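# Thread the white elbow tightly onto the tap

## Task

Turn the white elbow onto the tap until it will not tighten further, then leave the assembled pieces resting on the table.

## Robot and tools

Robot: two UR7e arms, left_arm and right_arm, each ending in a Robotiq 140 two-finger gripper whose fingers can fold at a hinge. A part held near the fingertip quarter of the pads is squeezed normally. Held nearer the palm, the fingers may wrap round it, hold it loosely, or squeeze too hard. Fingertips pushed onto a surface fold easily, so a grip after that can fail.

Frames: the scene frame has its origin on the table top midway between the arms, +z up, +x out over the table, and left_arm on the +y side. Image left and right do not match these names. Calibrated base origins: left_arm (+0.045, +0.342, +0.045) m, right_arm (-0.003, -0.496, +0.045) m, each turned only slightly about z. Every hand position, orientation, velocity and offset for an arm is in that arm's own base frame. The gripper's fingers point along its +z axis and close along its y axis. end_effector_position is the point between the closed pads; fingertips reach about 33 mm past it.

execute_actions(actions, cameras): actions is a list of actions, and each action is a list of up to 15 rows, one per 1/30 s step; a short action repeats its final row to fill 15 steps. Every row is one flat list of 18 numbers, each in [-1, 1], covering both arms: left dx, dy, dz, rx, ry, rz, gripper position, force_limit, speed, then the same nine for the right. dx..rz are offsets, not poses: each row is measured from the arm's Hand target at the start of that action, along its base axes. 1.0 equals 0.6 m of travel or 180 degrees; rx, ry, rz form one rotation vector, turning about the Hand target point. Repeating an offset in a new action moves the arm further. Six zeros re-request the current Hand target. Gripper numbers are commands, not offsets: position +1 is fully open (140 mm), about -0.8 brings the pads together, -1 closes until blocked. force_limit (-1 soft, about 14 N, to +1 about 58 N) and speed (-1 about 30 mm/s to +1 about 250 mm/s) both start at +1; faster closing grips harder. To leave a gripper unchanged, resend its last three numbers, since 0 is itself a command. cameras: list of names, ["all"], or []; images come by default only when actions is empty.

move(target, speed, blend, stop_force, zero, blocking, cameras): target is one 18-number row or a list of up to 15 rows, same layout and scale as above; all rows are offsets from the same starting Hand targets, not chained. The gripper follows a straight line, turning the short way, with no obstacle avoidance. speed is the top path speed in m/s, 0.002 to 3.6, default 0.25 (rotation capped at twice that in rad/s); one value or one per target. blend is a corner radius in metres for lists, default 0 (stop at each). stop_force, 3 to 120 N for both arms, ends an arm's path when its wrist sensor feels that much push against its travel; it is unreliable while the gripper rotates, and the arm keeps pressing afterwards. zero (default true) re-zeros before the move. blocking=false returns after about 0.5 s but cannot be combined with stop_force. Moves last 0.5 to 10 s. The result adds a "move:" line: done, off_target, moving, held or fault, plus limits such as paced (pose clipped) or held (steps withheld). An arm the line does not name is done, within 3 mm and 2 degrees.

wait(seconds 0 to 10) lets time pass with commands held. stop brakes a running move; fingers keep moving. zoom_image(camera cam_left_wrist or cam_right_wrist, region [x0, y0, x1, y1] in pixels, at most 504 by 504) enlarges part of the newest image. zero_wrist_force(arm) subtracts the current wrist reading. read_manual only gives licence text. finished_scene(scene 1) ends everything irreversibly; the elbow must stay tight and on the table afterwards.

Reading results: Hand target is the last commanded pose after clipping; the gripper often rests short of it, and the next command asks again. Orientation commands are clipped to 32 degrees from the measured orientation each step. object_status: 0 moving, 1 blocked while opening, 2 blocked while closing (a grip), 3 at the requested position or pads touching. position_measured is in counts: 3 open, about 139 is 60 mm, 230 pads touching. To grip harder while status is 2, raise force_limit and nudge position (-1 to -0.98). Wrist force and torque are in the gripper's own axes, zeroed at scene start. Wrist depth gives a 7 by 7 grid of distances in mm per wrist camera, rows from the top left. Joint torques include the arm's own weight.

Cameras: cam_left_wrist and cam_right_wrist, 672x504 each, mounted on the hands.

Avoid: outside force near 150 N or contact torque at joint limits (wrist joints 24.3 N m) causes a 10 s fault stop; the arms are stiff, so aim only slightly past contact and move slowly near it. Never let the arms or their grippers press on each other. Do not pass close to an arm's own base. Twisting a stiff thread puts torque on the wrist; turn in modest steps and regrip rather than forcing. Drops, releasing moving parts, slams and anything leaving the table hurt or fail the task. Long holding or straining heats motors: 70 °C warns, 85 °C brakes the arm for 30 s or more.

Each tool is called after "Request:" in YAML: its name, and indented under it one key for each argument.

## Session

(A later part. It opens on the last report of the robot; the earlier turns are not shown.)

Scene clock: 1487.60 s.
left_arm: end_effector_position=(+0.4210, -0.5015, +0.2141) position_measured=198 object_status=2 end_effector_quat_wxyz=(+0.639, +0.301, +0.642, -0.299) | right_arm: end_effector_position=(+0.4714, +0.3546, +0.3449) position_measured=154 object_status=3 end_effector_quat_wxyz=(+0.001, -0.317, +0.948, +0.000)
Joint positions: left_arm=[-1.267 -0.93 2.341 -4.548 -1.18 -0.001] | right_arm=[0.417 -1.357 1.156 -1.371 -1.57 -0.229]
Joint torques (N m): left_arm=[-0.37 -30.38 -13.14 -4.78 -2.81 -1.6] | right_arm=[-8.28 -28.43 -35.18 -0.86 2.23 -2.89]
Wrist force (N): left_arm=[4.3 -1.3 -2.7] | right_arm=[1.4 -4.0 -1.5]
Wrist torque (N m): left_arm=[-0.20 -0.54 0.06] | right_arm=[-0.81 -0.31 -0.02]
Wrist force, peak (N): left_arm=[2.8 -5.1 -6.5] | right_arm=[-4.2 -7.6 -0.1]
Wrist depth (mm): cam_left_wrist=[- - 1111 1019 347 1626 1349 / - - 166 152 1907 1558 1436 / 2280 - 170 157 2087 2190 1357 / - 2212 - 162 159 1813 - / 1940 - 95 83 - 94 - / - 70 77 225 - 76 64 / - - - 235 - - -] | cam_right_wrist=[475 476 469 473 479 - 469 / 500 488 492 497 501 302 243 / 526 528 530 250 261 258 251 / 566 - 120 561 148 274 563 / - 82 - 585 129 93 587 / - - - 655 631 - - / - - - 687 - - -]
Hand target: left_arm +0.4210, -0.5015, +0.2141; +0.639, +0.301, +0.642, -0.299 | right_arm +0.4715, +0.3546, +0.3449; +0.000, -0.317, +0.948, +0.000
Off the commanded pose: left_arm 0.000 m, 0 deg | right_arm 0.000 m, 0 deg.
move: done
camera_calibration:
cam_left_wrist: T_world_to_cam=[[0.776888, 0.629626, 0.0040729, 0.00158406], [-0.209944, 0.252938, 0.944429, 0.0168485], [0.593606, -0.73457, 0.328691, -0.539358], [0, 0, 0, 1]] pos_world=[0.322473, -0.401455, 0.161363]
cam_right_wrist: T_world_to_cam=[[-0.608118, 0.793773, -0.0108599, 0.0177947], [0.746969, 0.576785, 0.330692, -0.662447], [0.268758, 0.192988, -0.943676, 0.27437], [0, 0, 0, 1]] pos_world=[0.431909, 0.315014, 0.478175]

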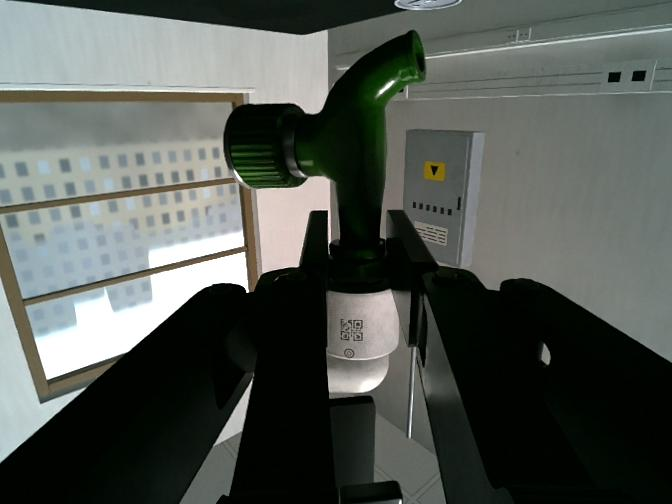

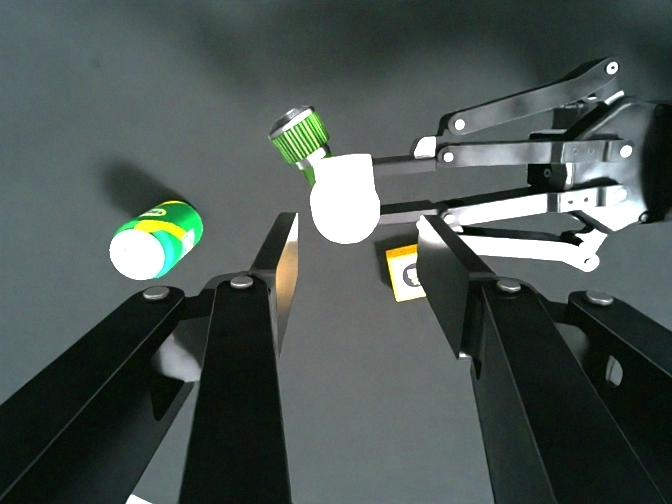

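Request:
move:
  target: [0, 0, 0, 0, 0, 0, -1, 1, 0.5, 0.0013, -0.0078, -0.0833, 0, 0, 0.0167, -0.2, 0.5, -0.5]
  speed: 0.12
  cameras: ["cam_right_wrist"]

Request:
zoom_image:
  camera: "cam_right_wrist"
  region: [270, 150, 450, 330]

Scene clock: 1497.23 s.
left_arm: end_effector_position=(+0.4210, -0.5015, +0.2141) position_measured=198 object_status=2 end_effector_quat_wxyz=(+0.639, +0.301, +0.642, -0.299) | right_arm: end_effector_position=(+0.4722, +0.3499, +0.2951) position_measured=154 object_status=3 end_effector_quat_wxyz=(+0.000, -0.342, +0.940, +0.000)
Joint positions: left_arm=[-1.267 -0.93 2.341 -4.548 -1.18 -0.001] | right_arm=[0.409 -1.379 1.311 -1.504 -1.57 -0.289]
Joint torques (N m): left_arm=[-3.17 -28.44 -17.18 -4.96 -2.62 -1.22] | right_arm=[-8.11 -50.29 -15.29 -4.48 2.58 -2.77]
Wrist force (N): left_arm=[4.1 -1.5 -2.7] | right_arm=[1.2 -3.9 -1.7]
Wrist torque (N m): left_arm=[-0.23 -0.48 0.06] | right_arm=[-0.79 -0.24 -0.01]
Wrist force, peak (N): left_arm=[4.6 -1.5 -2.6] | right_arm=[1.2 -4.5 -1.6]
Wrist depth (mm): cam_left_wrist=[- - 1019 874 346 1324 1340 / - - 167 151 2067 1626 1505 / 1843 - 176 160 1975 1957 - / - - 2485 163 159 1843 1676 / - - 95 83 - 94 - / - 70 77 157 - 76 64 / - - - 166 - - -] | cam_right_wrist=[429 424 431 424 428 429 427 / 450 452 451 450 452 196 196 / 475 476 477 233 466 467 204 / 514 - 134 156 154 216 216 / - 82 - 510 147 93 226 / - - - 572 578 - - / - - - 622 621 - -]
Hand target: left_arm +0.4210, -0.5015, +0.2141; +0.639, +0.301, +0.642, -0.299 | right_arm +0.4722, +0.3499, +0.2950; +0.000, -0.342, +0.940, +0.000
Off the commanded pose: left_arm 0.000 m, 0 deg | right_arm 0.000 m, 0 deg.
move: done
camera_calibration:
cam_right_wrist: T_world_to_cam=[[-0.648784, 0.760898, -0.010682, 0.0521077], [0.7159, 0.615055, 0.330446, -0.642531], [0.258005, 0.20674, -0.943765, 0.228339], [0, 0, 0, 1]] pos_world=[0.434882, 0.308336, 0.428376]
Images, in order (width x height): cam_right_wrist 672x504.

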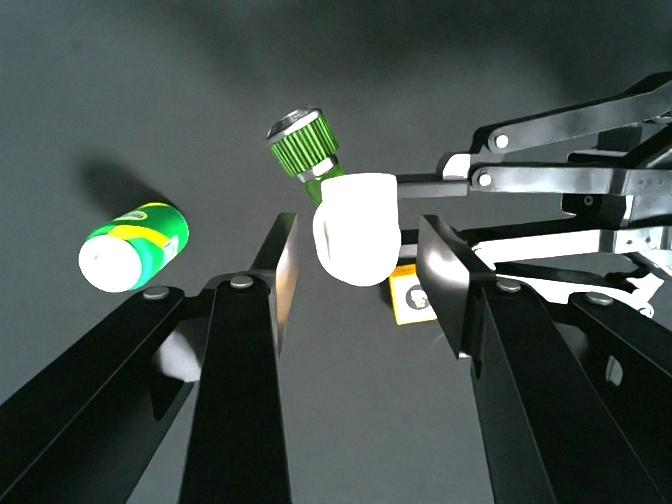

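Scaled by 2.800 from the camera's 672x504 image, which has a finer 960x720 frame.

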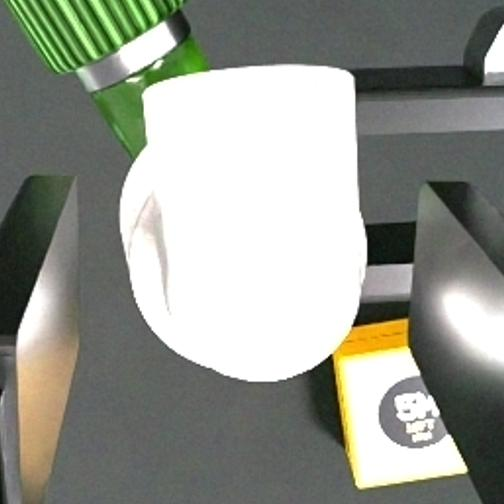

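Request:
move:
  target:
    - [0, 0, 0, 0, 0, 0, -1, 1, 0.5, -0.0005, 0.0007, -0.0400, -0.0106, -0.0089, 0, -0.2, 0.5, -0.5]
    - [0, 0, 0, 0, 0, 0, -1, 1, 0.5, -0.0005, 0.0007, -0.0400, -0.0106, -0.0089, 0, -1, 1, 0.2]
  speed: 0.08
  cameras: ["cam_right_wrist", "cam_left_wrist"]

Request:
zoom_image:
  camera: "cam_right_wrist"
  region: [270, 150, 450, 330]

Scene clock: 1508.70 s.
left_arm: end_effector_position=(+0.4210, -0.5015, +0.2141) position_measured=198 object_status=2 end_effector_quat_wxyz=(+0.639, +0.301, +0.642, -0.299) | right_arm: end_effector_position=(+0.4720, +0.3503, +0.2710) position_measured=178 object_status=2 end_effector_quat_wxyz=(+0.008, -0.342, +0.939, -0.020)
Joint positions: left_arm=[-1.267 -0.93 2.341 -4.548 -1.18 -0.001] | right_arm=[0.432 -1.382 1.381 -1.582 -1.612 -0.266]
Joint torques (N m): left_arm=[-3.17 -28.29 -17.14 -3.03 -1.92 -1.2] | right_arm=[6.27 -47.4 -13.41 -4.17 2.16 2.74]
Wrist force (N): left_arm=[5.5 -2.2 -6.0] | right_arm=[-0.2 -7.3 -2.3]
Wrist torque (N m): left_arm=[-0.20 -0.47 0.12] | right_arm=[-0.57 -0.19 -0.07]
Wrist force, peak (N): left_arm=[5.6 -2.4 -5.9] | right_arm=[-0.2 -7.8 -2.2]
Wrist depth (mm): cam_left_wrist=[- 1843 983 1015 1890 1688 1391 / - - 166 152 1975 1701 1536 / - 2106 170 157 2048 1784 - / 1859 - - 161 159 1923 1569 / 2067 - 95 96 124 96 1580 / - 70 77 162 - 76 64 / - - - 161 - - -] | cam_right_wrist=[417 413 407 406 405 400 397 / 442 438 432 428 423 416 177 / 456 458 462 216 437 176 253 / 497 - 484 130 140 205 194 / 524 - - 513 122 - 206 / - - - 539 - - - / - - - 593 - - -]
Hand target: left_arm +0.4210, -0.5015, +0.2141; +0.639, +0.301, +0.642, -0.299 | right_arm +0.4719, +0.3503, +0.2710; +0.008, -0.342, +0.939, -0.020
Off the commanded pose: left_arm 0.000 m, 0 deg | right_arm 0.000 m, 0 deg.
move: done
camera_calibration:
cam_left_wrist: T_world_to_cam=[[0.776933, 0.629569, 0.00409959, 0.00154217], [-0.210014, 0.253022, 0.944391, 0.0169114], [0.593522, -0.73459, 0.3288, -0.539356], [0, 0, 0, 1]] pos_world=[0.322473, -0.401455, 0.161363]
cam_right_wrist: T_world_to_cam=[[-0.647985, 0.759715, -0.0543019, 0.0632561], [0.70653, 0.626189, 0.329701, -0.633866], [0.284482, 0.175275, -0.942523, 0.203756], [0, 0, 0, 1]] pos_world=[0.43087, 0.31315, 0.404465]

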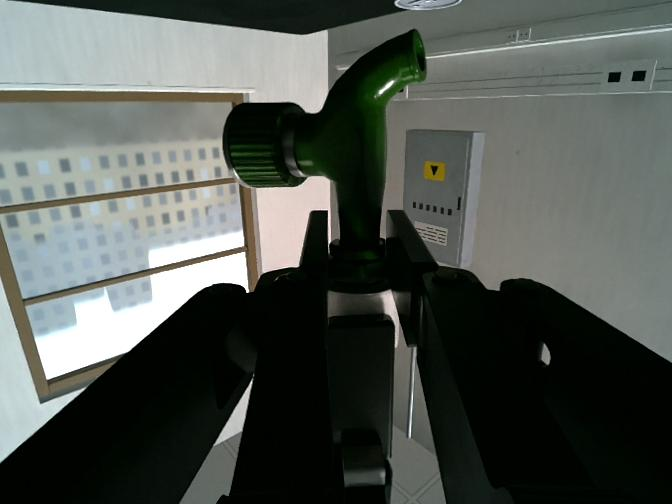

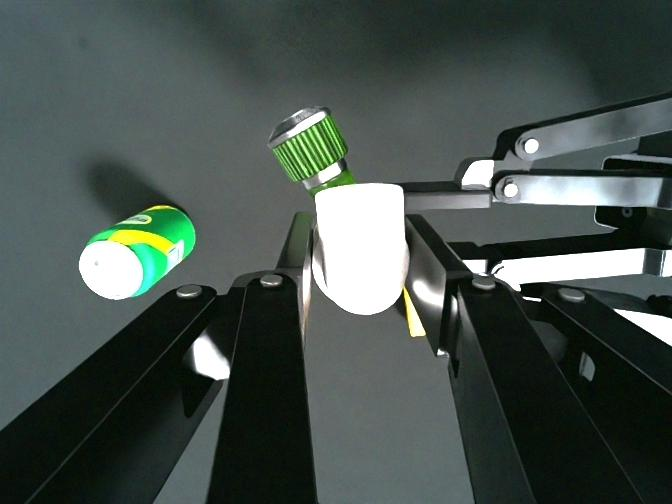

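Scaled by 2.800 from the camera's 672x504 image, which has a finer 960x720 frame.

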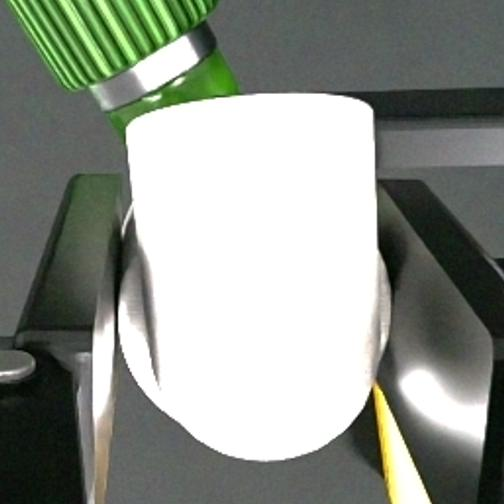

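Request:
move:
  target: [0, 0, 0, 0, 0, 0, -1, 1, 0.5, 0, 0, 0, 0.0031, -0.0037, -0.111, -1, 1, 0.2]
  speed: 0.15
  cameras: ["cam_left_wrist", "cam_right_wrist"]

Request:
zoom_image:
  camera: "cam_left_wrist"
  region: [200, 60, 480, 400]

Scene clock: 1513.83 s.
left_arm: end_effector_position=(+0.4210, -0.5015, +0.2141) position_measured=198 object_status=2 end_effector_quat_wxyz=(+0.639, +0.301, +0.642, -0.299) | right_arm: end_effector_position=(+0.4719, +0.3503, +0.2710) position_measured=178 object_status=2 end_effector_quat_wxyz=(+0.011, -0.174, +0.985, -0.019)
Joint positions: left_arm=[-1.267 -0.93 2.341 -4.548 -1.18 -0.001] | right_arm=[0.432 -1.383 1.381 -1.582 -1.613 0.083]
Joint torques (N m): left_arm=[7.1 -31.44 -14.64 -4.88 2.7 -0.96] | right_arm=[9.46 -29.3 -33.26 0.68 -0.17 3.89]
Wrist force (N): left_arm=[4.6 -5.2 -7.8] | right_arm=[-6.2 -7.6 -1.6]
Wrist torque (N m): left_arm=[1.06 -0.38 0.26] | right_arm=[-0.56 -0.15 -1.27]
Wrist force, peak (N): left_arm=[3.0 -8.2 -12.8] | right_arm=[-11.9 -11.4 -0.5]
Wrist depth (mm): cam_left_wrist=[- 933 1053 1048 1676 1569 1365 / - 1890 167 149 2127 1591 1494 / - 2328 165 158 2011 1798 1515 / 1828 - - 163 159 1975 1547 / - - 94 89 125 94 1515 / - 70 77 161 - 76 64 / - - - 170 - - -] | cam_right_wrist=[416 406 408 407 400 177 166 / 442 437 429 428 416 167 177 / 465 452 440 212 186 192 175 / 499 493 - 129 139 185 467 / 524 - - 517 - - 491 / - - - 552 - - - / - - - 596 - - -]
Hand target: left_arm +0.4210, -0.5015, +0.2141; +0.639, +0.301, +0.642, -0.299 | right_arm +0.4719, +0.3503, +0.2710; +0.011, -0.174, +0.985, -0.019
Off the commanded pose: left_arm 0.000 m, 0 deg | right_arm 0.000 m, 0 deg.
move: done
camera_calibration:
cam_left_wrist: T_world_to_cam=[[0.77692, 0.629586, 0.00415908, 0.00154346], [-0.210007, 0.252913, 0.944422, 0.0168599], [0.593542, -0.734614, 0.32871, -0.539357], [0, 0, 0, 1]] pos_world=[0.322473, -0.401455, 0.161363]
cam_right_wrist: T_world_to_cam=[[-0.349093, 0.935661, -0.0517006, -0.14015], [0.873421, 0.344869, 0.343805, -0.617922], [0.339515, 0.0748637, -0.937617, 0.211641], [0, 0, 0, 1]] pos_world=[0.418925, 0.328391, 0.403637]

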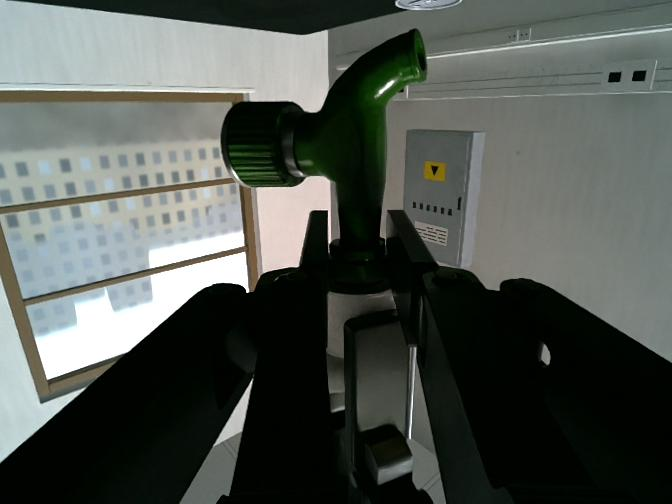

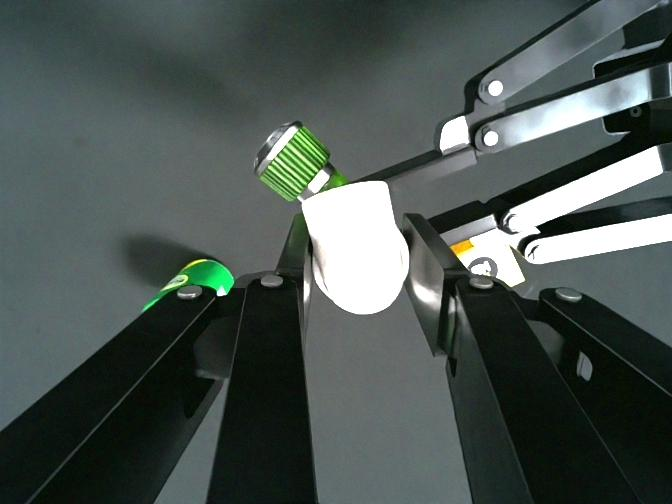

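Scaled by 1.482 from the camera's 672x504 image, which has a finer 960x720 frame.

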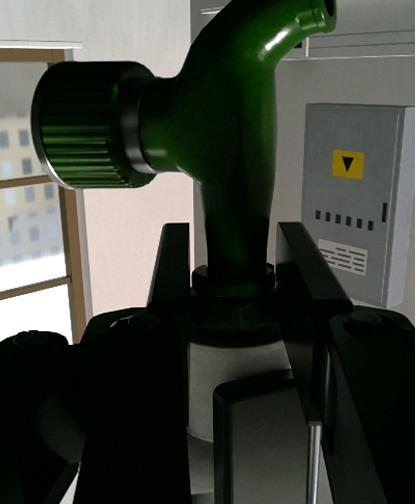

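Request:
move:
  target: [0, 0, 0, 0, 0, 0, -1, 1, 0.5, 0, 0, 0, 0.0023, -0.0028, -0.0833, -1, 1, 0.2]
  speed: 0.15
  cameras: ["cam_left_wrist", "cam_right_wrist"]

Request:
zoom_image:
  camera: "cam_right_wrist"
  region: [270, 150, 450, 330]

Scene clock: 1519.50 s.
left_arm: end_effector_position=(+0.4210, -0.5015, +0.2141) position_measured=198 object_status=2 end_effector_quat_wxyz=(+0.639, +0.301, +0.642, -0.299) | right_arm: end_effector_position=(+0.4719, +0.3503, +0.2710) position_measured=178 object_status=2 end_effector_quat_wxyz=(+0.014, -0.044, +0.999, -0.017)
Joint positions: left_arm=[-1.267 -0.93 2.341 -4.548 -1.18 -0.001] | right_arm=[0.433 -1.383 1.381 -1.582 -1.613 0.345]
Joint torques (N m): left_arm=[6.95 -37.96 -13.01 -4.3 1.33 -0.89] | right_arm=[8.71 -28.11 -36.16 -0.24 0 4.25]
Wrist force (N): left_arm=[5.3 -3.1 -7.8] | right_arm=[-4.8 -6.9 -2.1]
Wrist torque (N m): left_arm=[1.18 -0.55 0.29] | right_arm=[-0.57 -0.05 -1.49]
Wrist force, peak (N): left_arm=[8.8 -4.2 -8.1] | right_arm=[-6.2 -6.8 -4.4]
Wrist depth (mm): cam_left_wrist=[- 854 987 1001 1798 1580 1374 / 1755 2067 162 152 1890 1626 1446 / 1784 - 167 159 2029 1436 1474 / 1923 - - 163 160 - 1638 / 1874 - 95 89 126 94 - / - 70 77 164 - 77 64 / - - - 217 - - -] | cam_right_wrist=[413 411 408 405 394 157 156 / 436 427 435 433 169 174 166 / 465 459 455 213 204 177 187 / 496 493 479 129 140 475 450 / 525 - - 523 119 93 497 / - - - 561 - - - / - - - 611 - - -]
Hand target: left_arm +0.4210, -0.5015, +0.2141; +0.639, +0.301, +0.642, -0.299 | right_arm +0.4719, +0.3503, +0.2710; +0.014, -0.043, +0.999, -0.017
Off the commanded pose: left_arm 0.000 m, 0 deg | right_arm 0.000 m, 0 deg.
move: done
camera_calibration:
cam_left_wrist: T_world_to_cam=[[0.776888, 0.629626, 0.0040729, 0.00158406], [-0.209944, 0.252938, 0.944429, 0.0168485], [0.593606, -0.73457, 0.328691, -0.539358], [0, 0, 0, 1]] pos_world=[0.322473, -0.401455, 0.161363]
cam_right_wrist: T_world_to_cam=[[-0.094605, 0.994421, -0.0466472, -0.282181], [0.929557, 0.105012, 0.353408, -0.562943], [0.356335, -0.00992708, -0.934306, 0.232516], [0, 0, 0, 1]] pos_world=[0.413738, 0.34203, 0.403027]

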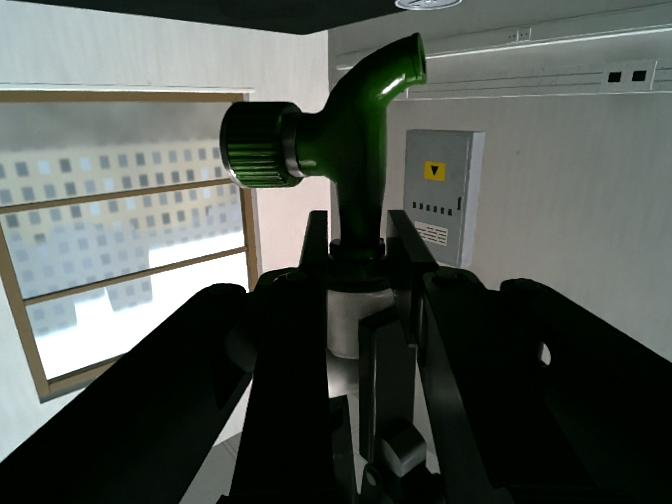

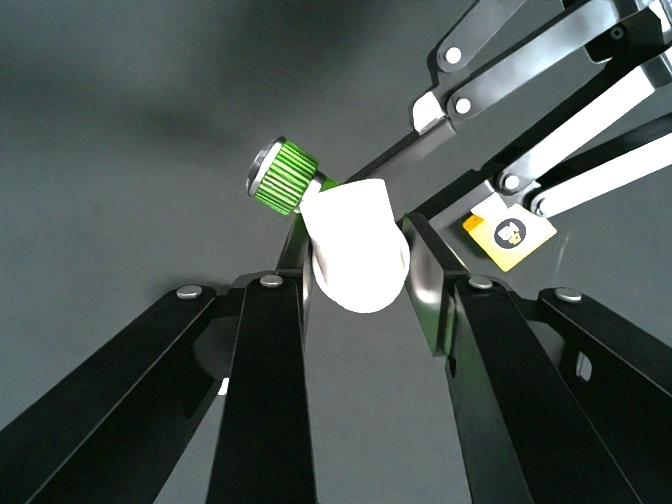

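Scaled by 2.800 from the camera's 672x504 image, which has a finer 960x720 frame.

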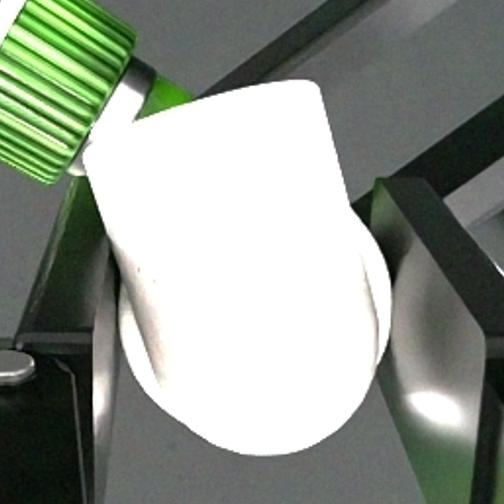

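Request:
move:
  target: [0, 0, 0, 0, 0, 0, -1, 1, 0.5, 0, 0, 0, 0.0031, -0.0037, -0.111, -1, 1, 0.2]
  speed: 0.15
  cameras: ["cam_left_wrist", "cam_right_wrist"]

Request:
zoom_image:
  camera: "cam_right_wrist"
  region: [270, 150, 450, 330]

Scene clock: 1526.17 s.
left_arm: end_effector_position=(+0.4210, -0.5015, +0.2141) position_measured=198 object_status=2 end_effector_quat_wxyz=(+0.639, +0.301, +0.642, -0.299) | right_arm: end_effector_position=(+0.4719, +0.3503, +0.2710) position_measured=178 object_status=2 end_effector_quat_wxyz=(+0.017, +0.130, +0.991, -0.015)
Joint positions: left_arm=[-1.267 -0.93 2.341 -4.548 -1.18 -0.001] | right_arm=[0.433 -1.382 1.381 -1.582 -1.613 0.694]
Joint torques (N m): left_arm=[-0.66 -44.68 -11.69 -0.26 -0.32 -0.87] | right_arm=[21.03 -26.17 -33.95 0.11 6.52 3.43]
Wrist force (N): left_arm=[6.6 2.2 -24.0] | right_arm=[-19.8 -18.2 -2.1]
Wrist torque (N m): left_arm=[0.35 -0.77 0.25] | right_arm=[-0.04 -0.06 -0.73]
Wrist force, peak (N): left_arm=[9.2 1.4 -24.2] | right_arm=[-20.5 -17.5 -2.9]
Wrist depth (mm): cam_left_wrist=[- - 957 937 1923 - 1494 / - - 159 - 1755 1515 1427 / - - 167 - 1957 2067 1374 / - - 2542 168 160 1828 1558 / - - 95 83 126 96 1465 / - 70 77 169 - 77 64 / - - - - - - -] | cam_right_wrist=[415 410 - 400 391 161 165 / 432 432 431 424 195 167 420 / 463 465 444 172 198 436 435 / 503 491 486 129 139 479 484 / 522 - - 523 120 93 497 / - - - 568 - - - / - - - 612 - - -]
Hand target: left_arm +0.4210, -0.5015, +0.2141; +0.639, +0.301, +0.642, -0.299 | right_arm +0.4719, +0.3503, +0.2710; +0.017, +0.131, +0.991, -0.015
Off the commanded pose: left_arm 0.000 m, 0 deg | right_arm 0.000 m, 0 deg.
move: done
camera_calibration:
cam_left_wrist: T_world_to_cam=[[0.776874, 0.629642, 0.00413324, 0.00158541], [-0.209994, 0.252898, 0.944429, 0.0168483], [0.593607, -0.73457, 0.32869, -0.539358], [0, 0, 0, 1]] pos_world=[0.322473, -0.401456, 0.161363]
cam_right_wrist: T_world_to_cam=[[0.251416, 0.967205, -0.0361239, -0.438856], [0.904819, -0.22162, 0.363576, -0.439665], [0.343646, -0.124094, -0.930864, 0.277517], [0, 0, 0, 1]] pos_world=[0.412784, 0.361463, 0.402329]

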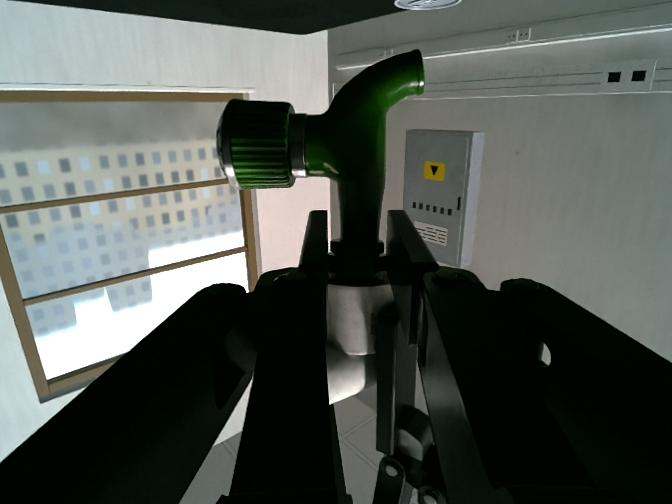

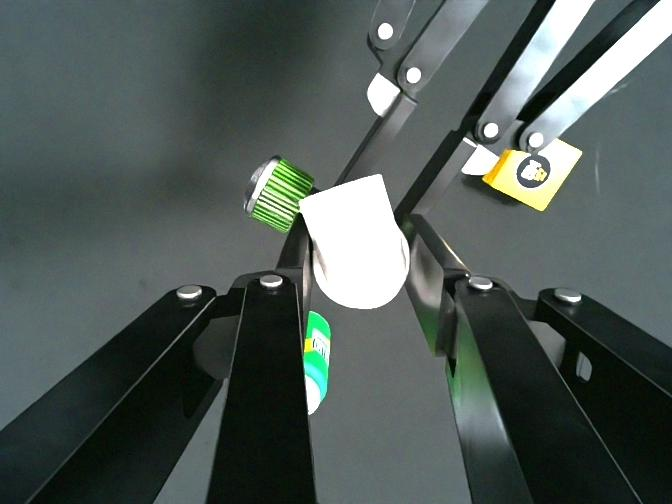

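Scaled by 2.800 from the camera's 672x504 image, which has a finer 960x720 frame.

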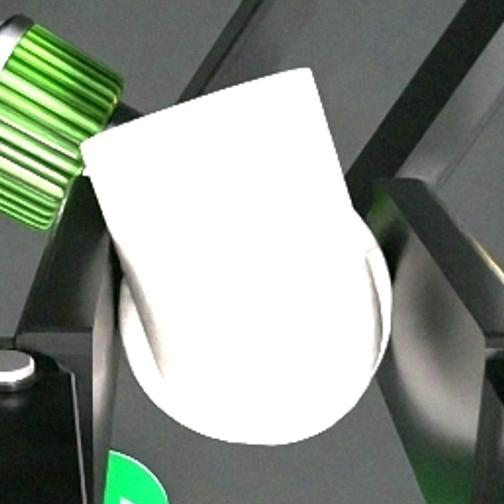

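Request:
move:
  target:
    - [0, 0, 0, 0, 0, 0, 0.1, 0.3, -0.3, 0, 0, 0, 0, 0, 0, -1, 1, 0.2]
    - [-0.0534, 0.0640, 0.0005, 0, 0, 0, 0.1, 0.3, -0.3, 0, 0, 0, 0, 0, 0, -1, 1, 0.2]
  speed: [0.1, 0.15]
  cameras: ["cam_left_wrist", "cam_right_wrist"]

Request:
zoom_image:
  camera: "cam_left_wrist"
  region: [200, 60, 480, 400]

Scene clock: 1583.03 s.
left_arm: end_effector_position=(+0.3891, -0.4632, +0.2145) position_measured=117 object_status=3 end_effector_quat_wxyz=(+0.639, +0.301, +0.642, -0.299) | right_arm: end_effector_position=(+0.4719, +0.3503, +0.2710) position_measured=178 object_status=2 end_effector_quat_wxyz=(+0.017, +0.131, +0.991, -0.015)
Joint positions: left_arm=[-1.339 -0.95 2.485 -4.671 -1.108 -0.002] | right_arm=[0.433 -1.382 1.381 -1.582 -1.613 0.695]
Joint torques (N m): left_arm=[-7.04 -20.5 6.72 -4.16 2.97 1.48] | right_arm=[-7.1 -46.44 -34.12 -2.49 -1.89 -2.55]
Wrist force (N): left_arm=[2.4 -1.4 -2.6] | right_arm=[0.7 -3.2 0.0]
Wrist torque (N m): left_arm=[-0.20 -0.53 0.14] | right_arm=[-0.67 -0.12 -0.09]
Wrist force, peak (N): left_arm=[8.3 3.0 -24.6] | right_arm=[-20.0 -18.8 -2.9]
Wrist depth (mm): cam_left_wrist=[1651 1874 1058 1019 2029 1626 1494 / - 1975 205 207 1975 1742 1515 / - 1890 2872 - 2127 - - / - - 138 216 171 118 - / - 90 108 217 227 87 91 / - - 70 259 223 - - / - - - 262 229 - -] | cam_right_wrist=[409 410 405 397 405 396 161 / 433 432 431 430 425 411 418 / 441 462 452 224 453 194 438 / 493 492 480 130 139 480 482 / 516 - - 484 120 93 506 / - - - 565 - - - / - - - 614 - - -]
Hand target: left_arm +0.3890, -0.4631, +0.2144; +0.639, +0.301, +0.642, -0.299 | right_arm +0.4719, +0.3503, +0.2710; +0.017, +0.131, +0.991, -0.015
Off the commanded pose: left_arm 0.000 m, 0 deg | right_arm 0.000 m, 0 deg.
move: done
camera_calibration:
cam_left_wrist: T_world_to_cam=[[0.776947, 0.629553, 0.00403925, 0.00229002], [-0.209965, 0.253063, 0.944391, 0.000217144], [0.593522, -0.73459, 0.3288, -0.492327], [0, 0, 0, 1]] pos_world=[0.290473, -0.363155, 0.161663]
cam_right_wrist: T_world_to_cam=[[0.2518, 0.967107, -0.0360736, -0.439], [0.904716, -0.221993, 0.363605, -0.4395], [0.343637, -0.124192, -0.930854, 0.277552], [0, 0, 0, 1]] pos_world=[0.412786, 0.361464, 0.402329]

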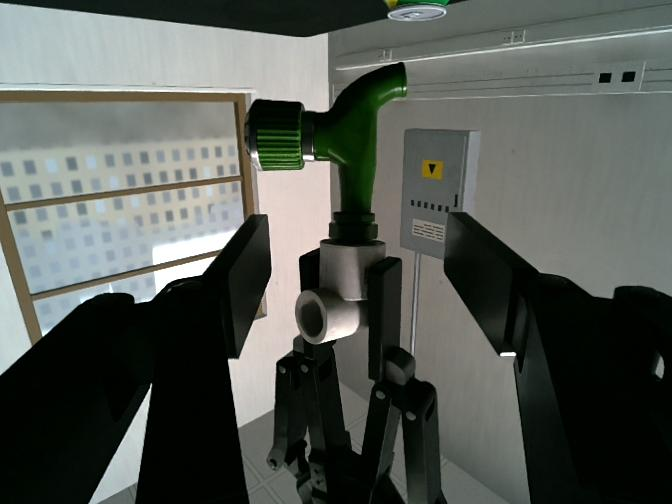

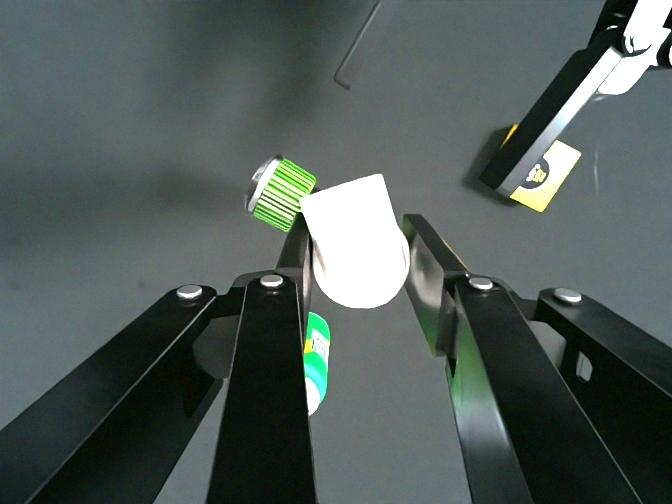

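Scaled by 1.482 from the camera's 672x504 image, which has a finer 960x720 frame.

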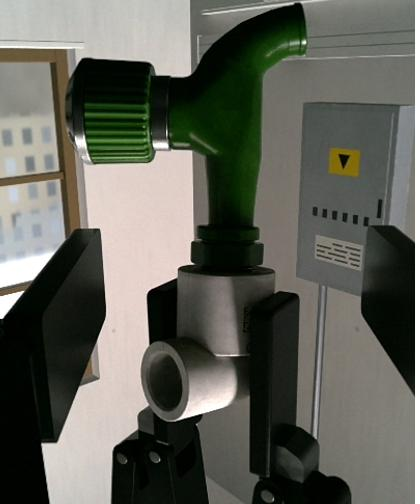

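Request:
zoom_image:
  camera: "cam_left_wrist"
  region: [310, 190, 400, 270]

Scaled by 5.600 from the camera's 672x504 image, which has a finer 960x720 frame.

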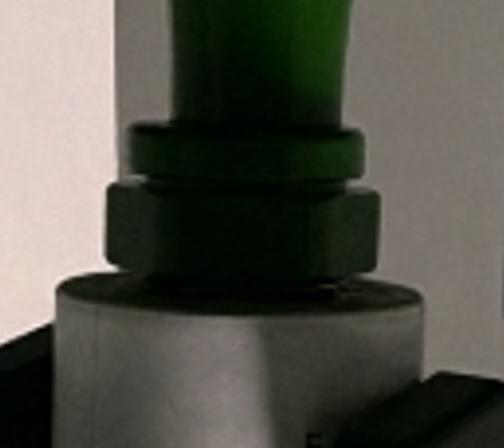

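Request:
move:
  target:
    - [0, 0, 0, 0, 0, 0, 0.1, 0.3, -0.3, 0, 0, 0, 0, 0, 0.5, -1, 1, 0.2]
    - [0.0347, -0.0425, -0.069, 0, 0, 0, -0.05, 0.3, -0.3, 0, 0, 0, 0, 0, 0.5, -1, 1, 0.2]
  speed: [0.3, 0.12]
  cameras: ["cam_left_wrist", "cam_right_wrist"]

Request:
zoom_image:
  camera: "cam_left_wrist"
  region: [230, 90, 490, 400]

Scene clock: 1611.00 s.
left_arm: end_effector_position=(+0.4098, -0.4886, +0.1730) position_measured=135 object_status=3 end_effector_quat_wxyz=(+0.639, +0.301, +0.642, -0.299) | right_arm: end_effector_position=(+0.4719, +0.3503, +0.2710) position_measured=178 object_status=2 end_effector_quat_wxyz=(+0.022, -0.609, +0.793, +0.001)
Joint positions: left_arm=[-1.29 -0.799 2.367 -4.704 -1.157 -0.001] | right_arm=[0.402 -1.413 1.425 -1.625 -1.557 -0.906]
Joint torques (N m): left_arm=[6.82 -24.9 -11.69 -4.05 -2.82 1.77] | right_arm=[-7.67 -49.41 -37.72 -1.83 2.45 -2.87]
Wrist force (N): left_arm=[2.0 -1.3 -2.4] | right_arm=[1.1 -3.5 0.0]
Wrist torque (N m): left_arm=[-0.18 -0.43 0.07] | right_arm=[-0.73 -0.22 -0.03]
Wrist force, peak (N): left_arm=[2.6 -1.3 -2.9] | right_arm=[1.1 -3.7 -0.2]
Wrist depth (mm): cam_left_wrist=[773 755 765 974 336 1603 1525 / - 1798 - - 1676 1676 1427 / - - 2378 - 1828 - - / - - 130 - 148 2190 - / - 93 96 - 149 82 92 / - - 66 190 2765 - 71 / - - - 201 - - -] | cam_right_wrist=[- 408 404 402 402 400 392 / - 447 428 424 422 418 - / 460 460 446 227 444 448 452 / 493 489 478 133 140 236 309 / 519 - - 526 - - 248 / - - - 573 - - - / - - - 599 - - -]
Hand target: left_arm +0.4098, -0.4886, +0.1730; +0.639, +0.301, +0.642, -0.299 | right_arm +0.4719, +0.3503, +0.2710; +0.022, -0.609, +0.793, +0.001
Off the commanded pose: left_arm 0.000 m, 0 deg | right_arm 0.000 m, 0 deg.
move: done
camera_calibration:
cam_left_wrist: T_world_to_cam=[[0.776874, 0.629642, 0.00413324, 0.00241159], [-0.209994, 0.252898, 0.944429, 0.050029], [0.593607, -0.73457, 0.32869, -0.509665], [0, 0, 0, 1]] pos_world=[0.311173, -0.388556, 0.120263]
cam_right_wrist: T_world_to_cam=[[-0.967107, 0.2518, -0.0360736, 0.386871], [0.221993, 0.904716, 0.363605, -0.512031], [0.124192, 0.343637, -0.930854, 0.217215], [0, 0, 0, 1]] pos_world=[0.460836, 0.291186, 0.402329]

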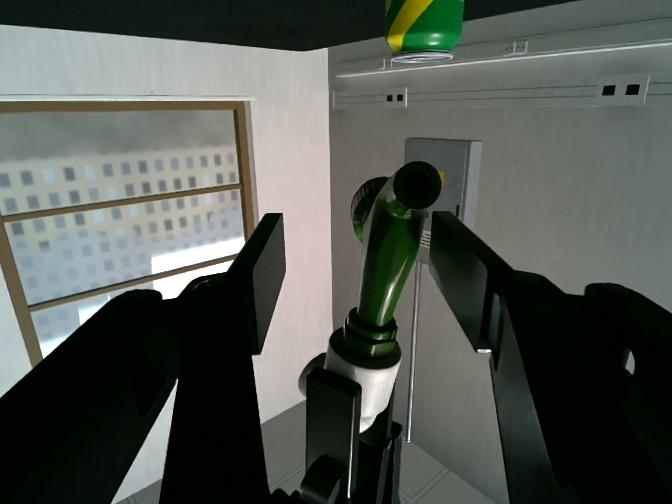

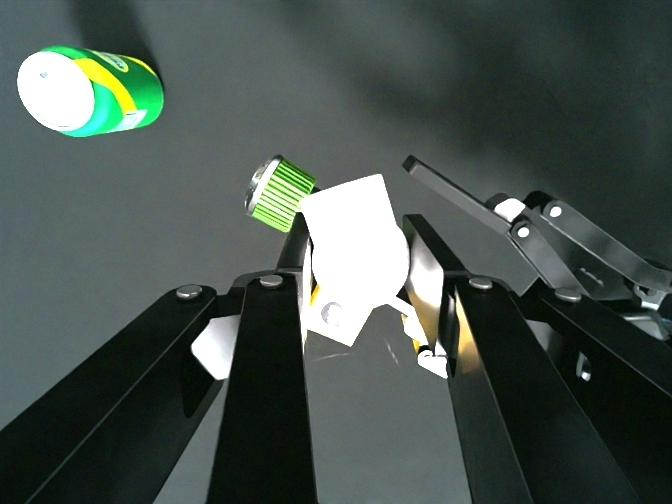

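Scaled by 1.626 from the camera's 672x504 image, which has a finer 960x720 frame.

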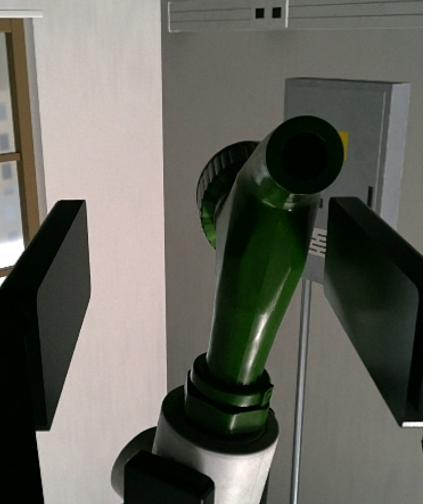

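Request:
move:
  target: [0, 0, 0, 0, 0, 0, -0.05, 0.3, -0.3, 0.0056, 0.0083, -0.0008, -0.0661, 0.0443, 0, -1, 1, 0.2]
  speed: 0.15
  cameras: ["cam_left_wrist"]

Request:
zoom_image:
  camera: "cam_left_wrist"
  region: [230, 90, 490, 400]

Scene clock: 1620.57 s.
left_arm: end_effector_position=(+0.4098, -0.4886, +0.1730) position_measured=135 object_status=3 end_effector_quat_wxyz=(+0.639, +0.301, +0.642, -0.299) | right_arm: end_effector_position=(+0.4753, +0.3553, +0.2705) position_measured=178 object_status=2 end_effector_quat_wxyz=(-0.096, -0.606, +0.789, -0.039)
Joint positions: left_arm=[-1.29 -0.799 2.367 -4.704 -1.157 -0.001] | right_arm=[0.474 -1.21 1.127 -1.312 -1.681 -0.826]
Joint torques (N m): left_arm=[7.56 -26.34 -11.77 -4.14 -2.6 2.05] | right_arm=[7.71 -35.63 -35.79 -0.89 -2.05 2.39]
Wrist force (N): left_arm=[2.3 -1.3 -2.6] | right_arm=[0.8 -3.3 0.5]
Wrist torque (N m): left_arm=[-0.18 -0.49 0.07] | right_arm=[-0.70 -0.26 -0.03]
Wrist force, peak (N): left_arm=[2.1 -1.1 -2.9] | right_arm=[0.8 -3.9 0.0]
Wrist depth (mm): cam_left_wrist=[760 765 782 970 337 - 1391 / - - 2328 2572 1993 1798 1374 / - 2190 2404 172 2087 - 1446 / 1993 - 134 180 149 1715 1484 / - 93 96 190 - 82 92 / - - 66 189 236 - 71 / - - - 197 244 - -] | cam_right_wrist=[- 419 431 435 428 453 451 / 428 434 435 446 453 455 467 / 434 448 441 227 460 475 475 / 448 454 457 129 135 238 493 / - - - 475 120 - 254 / - - - 444 - - - / - - - 505 - - -]
Hand target: left_arm +0.4098, -0.4886, +0.1730; +0.639, +0.301, +0.642, -0.299 | right_arm +0.4753, +0.3553, +0.2705; -0.096, -0.606, +0.789, -0.039
Off the commanded pose: left_arm 0.000 m, 0 deg | right_arm 0.000 m, 0 deg.
move: done
camera_calibration:
cam_left_wrist: T_world_to_cam=[[0.776874, 0.629642, 0.00413324, 0.00241159], [-0.209994, 0.252898, 0.944429, 0.050029], [0.593607, -0.73457, 0.32869, -0.509665], [0, 0, 0, 1]] pos_world=[0.311173, -0.388556, 0.120263]
Images, in order (width x height): cam_left_wrist 672x504.

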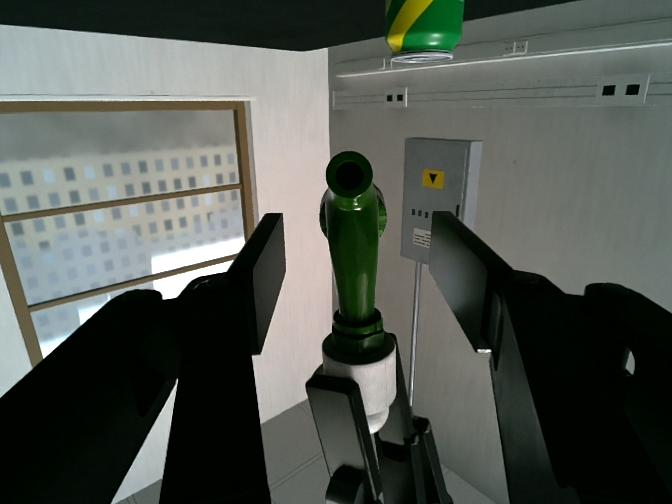

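Scaled by 1.626 from the camera's 672x504 image, which has a finer 960x720 frame.

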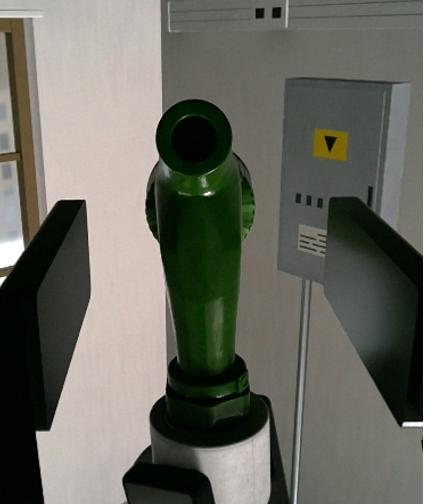

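Request:
move:
  target: [0.0248, -0.0228, 0, 0, 0, 0, -0.05, 0.3, -0.3, -0.0015, -0.0015, 0.0004, 0.0116, -0.0120, 0, -1, 1, 0.2]
  speed: 0.1
  cameras: ["cam_left_wrist"]

Request:
zoom_image:
  camera: "cam_left_wrist"
  region: [230, 90, 490, 400]

Scene clock: 1632.70 s.
left_arm: end_effector_position=(+0.4246, -0.5022, +0.1730) position_measured=135 object_status=3 end_effector_quat_wxyz=(+0.639, +0.301, +0.642, -0.299) | right_arm: end_effector_position=(+0.4744, +0.3544, +0.2707) position_measured=178 object_status=2 end_effector_quat_wxyz=(-0.070, -0.607, +0.791, -0.036)
Joint positions: left_arm=[-1.257 -0.797 2.311 -4.651 -1.19 -0.001] | right_arm=[0.466 -1.256 1.196 -1.385 -1.667 -0.837]
Joint torques (N m): left_arm=[7.87 -27.92 -14.92 -0.39 -2.55 1.17] | right_arm=[-7.71 -54.63 -15.57 -4.23 1.89 -2.92]
Wrist force (N): left_arm=[2.2 -1.2 -2.7] | right_arm=[0.9 -3.3 0.3]
Wrist torque (N m): left_arm=[-0.18 -0.48 0.04] | right_arm=[-0.70 -0.27 0.04]
Wrist force, peak (N): left_arm=[2.2 -1.5 -2.9] | right_arm=[1.2 -3.8 0.5]
Wrist depth (mm): cam_left_wrist=[1701 925 941 937 319 1494 1391 / - - 2542 2602 2378 1663 1436 / - 2485 2280 138 2011 1626 - / - - 134 - 149 - - / - 93 97 168 2731 82 87 / - - 66 171 2765 - 71 / - - - 173 221 - -] | cam_right_wrist=[419 420 424 426 431 438 435 / 427 432 434 441 445 444 456 / - 449 443 217 455 463 467 / 455 493 461 129 139 235 480 / 469 - - 243 137 - - / - - - 502 - - - / - - - 512 - - -]
Hand target: left_arm +0.4247, -0.5023, +0.1730; +0.639, +0.301, +0.642, -0.299 | right_arm +0.4744, +0.3544, +0.2707; -0.070, -0.607, +0.791, -0.036
Off the commanded pose: left_arm 0.000 m, 0 deg | right_arm 0.000 m, 0 deg.
move: done
camera_calibration:
cam_left_wrist: T_world_to_cam=[[0.776874, 0.629642, 0.00413324, -0.000523022], [-0.209994, 0.252898, 0.944429, 0.0565763], [0.593607, -0.73457, 0.32869, -0.528441], [0, 0, 0, 1]] pos_world=[0.325973, -0.402156, 0.120263]
Images, in order (width x height): cam_left_wrist 672x504.

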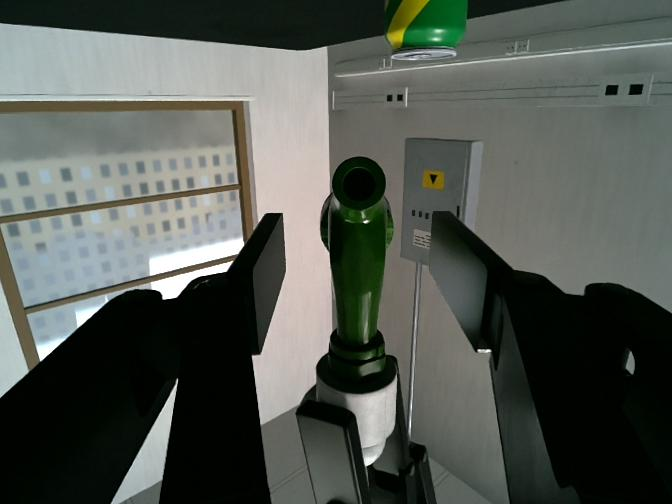

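Scaled by 1.626 from the camera's 672x504 image, which has a finer 960x720 frame.

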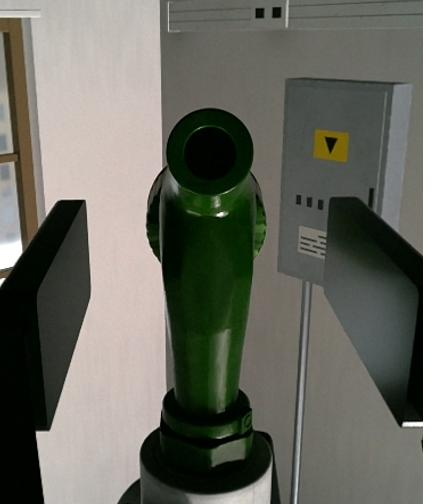

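Request:
move:
  target: [0.0160, -0.0192, 0, 0, 0, 0, -0.05, 0.3, -0.3, 0, 0, 0, 0, 0, 0, -1, 1, 0.2]
  speed: 0.06
  stop_force: 8
  cameras: ["cam_left_wrist"]

Request:
zoom_image:
  camera: "cam_left_wrist"
  region: [230, 90, 490, 400]

Scene clock: 1649.87 s.
left_arm: end_effector_position=(+0.4343, -0.5138, +0.1730) position_measured=135 object_status=3 end_effector_quat_wxyz=(+0.639, +0.301, +0.642, -0.299) | right_arm: end_effector_position=(+0.4744, +0.3544, +0.2707) position_measured=178 object_status=2 end_effector_quat_wxyz=(-0.070, -0.607, +0.791, -0.036)
Joint positions: left_arm=[-1.24 -0.793 2.268 -4.612 -1.207 -0.001] | right_arm=[0.466 -1.257 1.196 -1.385 -1.667 -0.837]
Joint torques (N m): left_arm=[7.61 -30.46 -14.18 -0.46 -2.76 1.58] | right_arm=[-8.02 -54.72 -14.72 -4.35 2 -2.77]
Wrist force (N): left_arm=[2.3 -1.1 -2.6] | right_arm=[0.9 -3.3 0.8]
Wrist torque (N m): left_arm=[-0.16 -0.48 0.02] | right_arm=[-0.69 -0.27 0.04]
Wrist force, peak (N): left_arm=[2.5 -1.3 -2.9] | right_arm=[1.3 -3.8 0.4]
Wrist depth (mm): cam_left_wrist=[745 760 798 974 307 1828 1382 / - - - 2800 1940 1715 1293 / 1755 - - 124 2087 - 1418 / - - 130 - 148 1591 1580 / - 92 96 148 2665 82 87 / - - 66 158 - - 71 / - - - 157 203 - -] | cam_right_wrist=[419 415 426 430 435 434 438 / 415 436 - 444 439 447 460 / 441 452 461 216 455 461 461 / 457 459 459 129 134 234 475 / 467 - - 237 137 - 492 / - - - 490 - - - / - - - 523 - - -]
Hand target: left_arm +0.4343, -0.5138, +0.1730; +0.639, +0.301, +0.642, -0.299 | right_arm +0.4744, +0.3544, +0.2707; -0.070, -0.607, +0.791, -0.036
Off the commanded pose: left_arm 0.000 m, 0 deg | right_arm 0.000 m, 0 deg.
move: done
camera_calibration:
cam_left_wrist: T_world_to_cam=[[0.776874, 0.629642, 0.00413324, -0.000754855], [-0.209994, 0.252898, 0.944429, 0.0615469], [0.593607, -0.73457, 0.32869, -0.54272], [0, 0, 0, 1]] pos_world=[0.335673, -0.413756, 0.120263]
Images, in order (width x height): cam_left_wrist 672x504.

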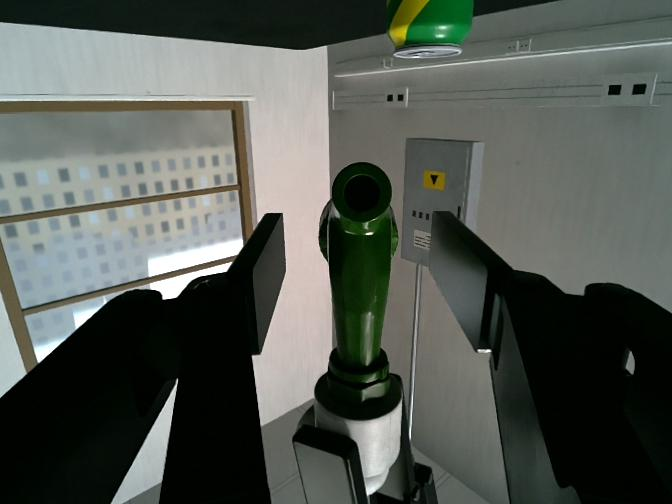

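Scaled by 1.626 from the camera's 672x504 image, which has a finer 960x720 frame.

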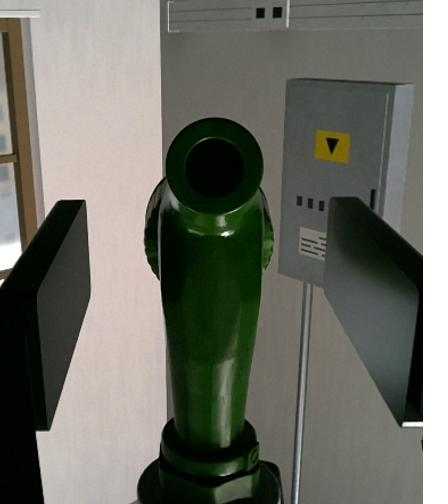

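Request:
move:
  target: [0, 0, 0, 0, 0, 0, -1, 1, 0.9, 0, 0, 0, 0, 0, 0, -1, 1, 0.2]
  speed: 0.06
  cameras: ["cam_left_wrist", "cam_right_wrist"]

Request:
zoom_image:
  camera: "cam_left_wrist"
  region: [230, 90, 490, 400]

Scene clock: 1655.70 s.
left_arm: end_effector_position=(+0.4343, -0.5138, +0.1730) position_measured=198 object_status=2 end_effector_quat_wxyz=(+0.639, +0.301, +0.642, -0.299) | right_arm: end_effector_position=(+0.4744, +0.3544, +0.2707) position_measured=178 object_status=2 end_effector_quat_wxyz=(-0.070, -0.607, +0.791, -0.036)
Joint positions: left_arm=[-1.24 -0.793 2.268 -4.612 -1.207 -0.001] | right_arm=[0.466 -1.257 1.196 -1.385 -1.667 -0.837]
Joint torques (N m): left_arm=[5.72 -30.33 -14.81 -0.67 -1.8 1.14] | right_arm=[0.16 -55.09 -16.71 -2.1 1.9 -2.77]
Wrist force (N): left_arm=[2.1 -1.6 -6.2] | right_arm=[3.1 -7.1 0.8]
Wrist torque (N m): left_arm=[-0.42 -0.47 -0.01] | right_arm=[-0.46 -0.27 0.36]
Wrist force, peak (N): left_arm=[2.1 -2.0 -6.7] | right_arm=[3.2 -7.4 0.9]
Wrist depth (mm): cam_left_wrist=[702 776 763 810 307 1484 1357 / 1769 - 3813 - 1993 1701 1332 / 1688 1843 - 120 1975 - - / - - - 139 163 - 1626 / - - 95 144 - 96 - / - 70 77 157 - 77 64 / - - - 152 - - -] | cam_right_wrist=[413 420 422 414 432 - 436 / - 431 438 438 447 448 450 / 452 445 447 226 456 465 466 / 456 462 459 129 139 469 475 / 465 - - 478 120 - - / - - - 505 - - - / - - - 522 - - -]
Hand target: left_arm +0.4343, -0.5138, +0.1730; +0.639, +0.301, +0.642, -0.299 | right_arm +0.4744, +0.3544, +0.2707; -0.070, -0.607, +0.791, -0.036
Off the commanded pose: left_arm 0.000 m, 0 deg | right_arm 0.000 m, 0 deg.
move: done
camera_calibration:
cam_left_wrist: T_world_to_cam=[[0.77692, 0.629586, 0.00415908, -0.000797044], [-0.210007, 0.252913, 0.944422, 0.0615585], [0.593542, -0.734614, 0.32871, -0.542718], [0, 0, 0, 1]] pos_world=[0.335673, -0.413755, 0.120263]
cam_right_wrist: T_world_to_cam=[[-0.967612, 0.251713, 0.0191631, 0.373508], [0.250979, 0.951069, 0.180214, -0.496643], [0.0271369, 0.179187, -0.983441, 0.33389], [0, 0, 0, 1]] pos_world=[0.476997, 0.318496, 0.410705]

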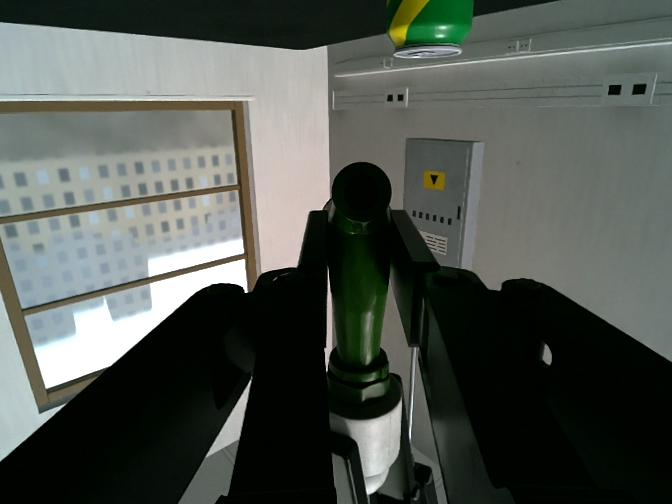

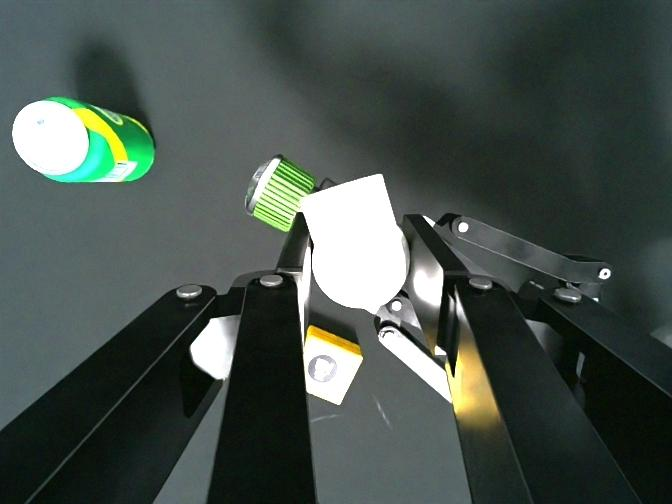

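Scaled by 1.626 from the camera's 672x504 image, which has a finer 960x720 frame.

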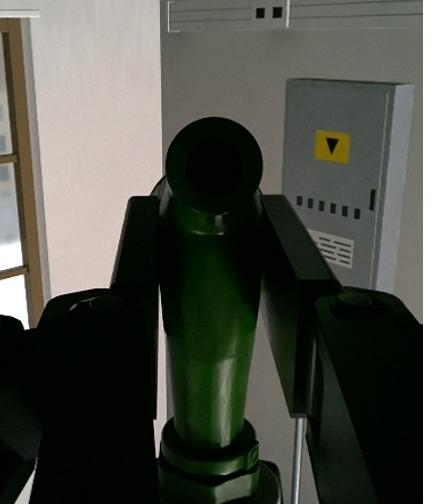

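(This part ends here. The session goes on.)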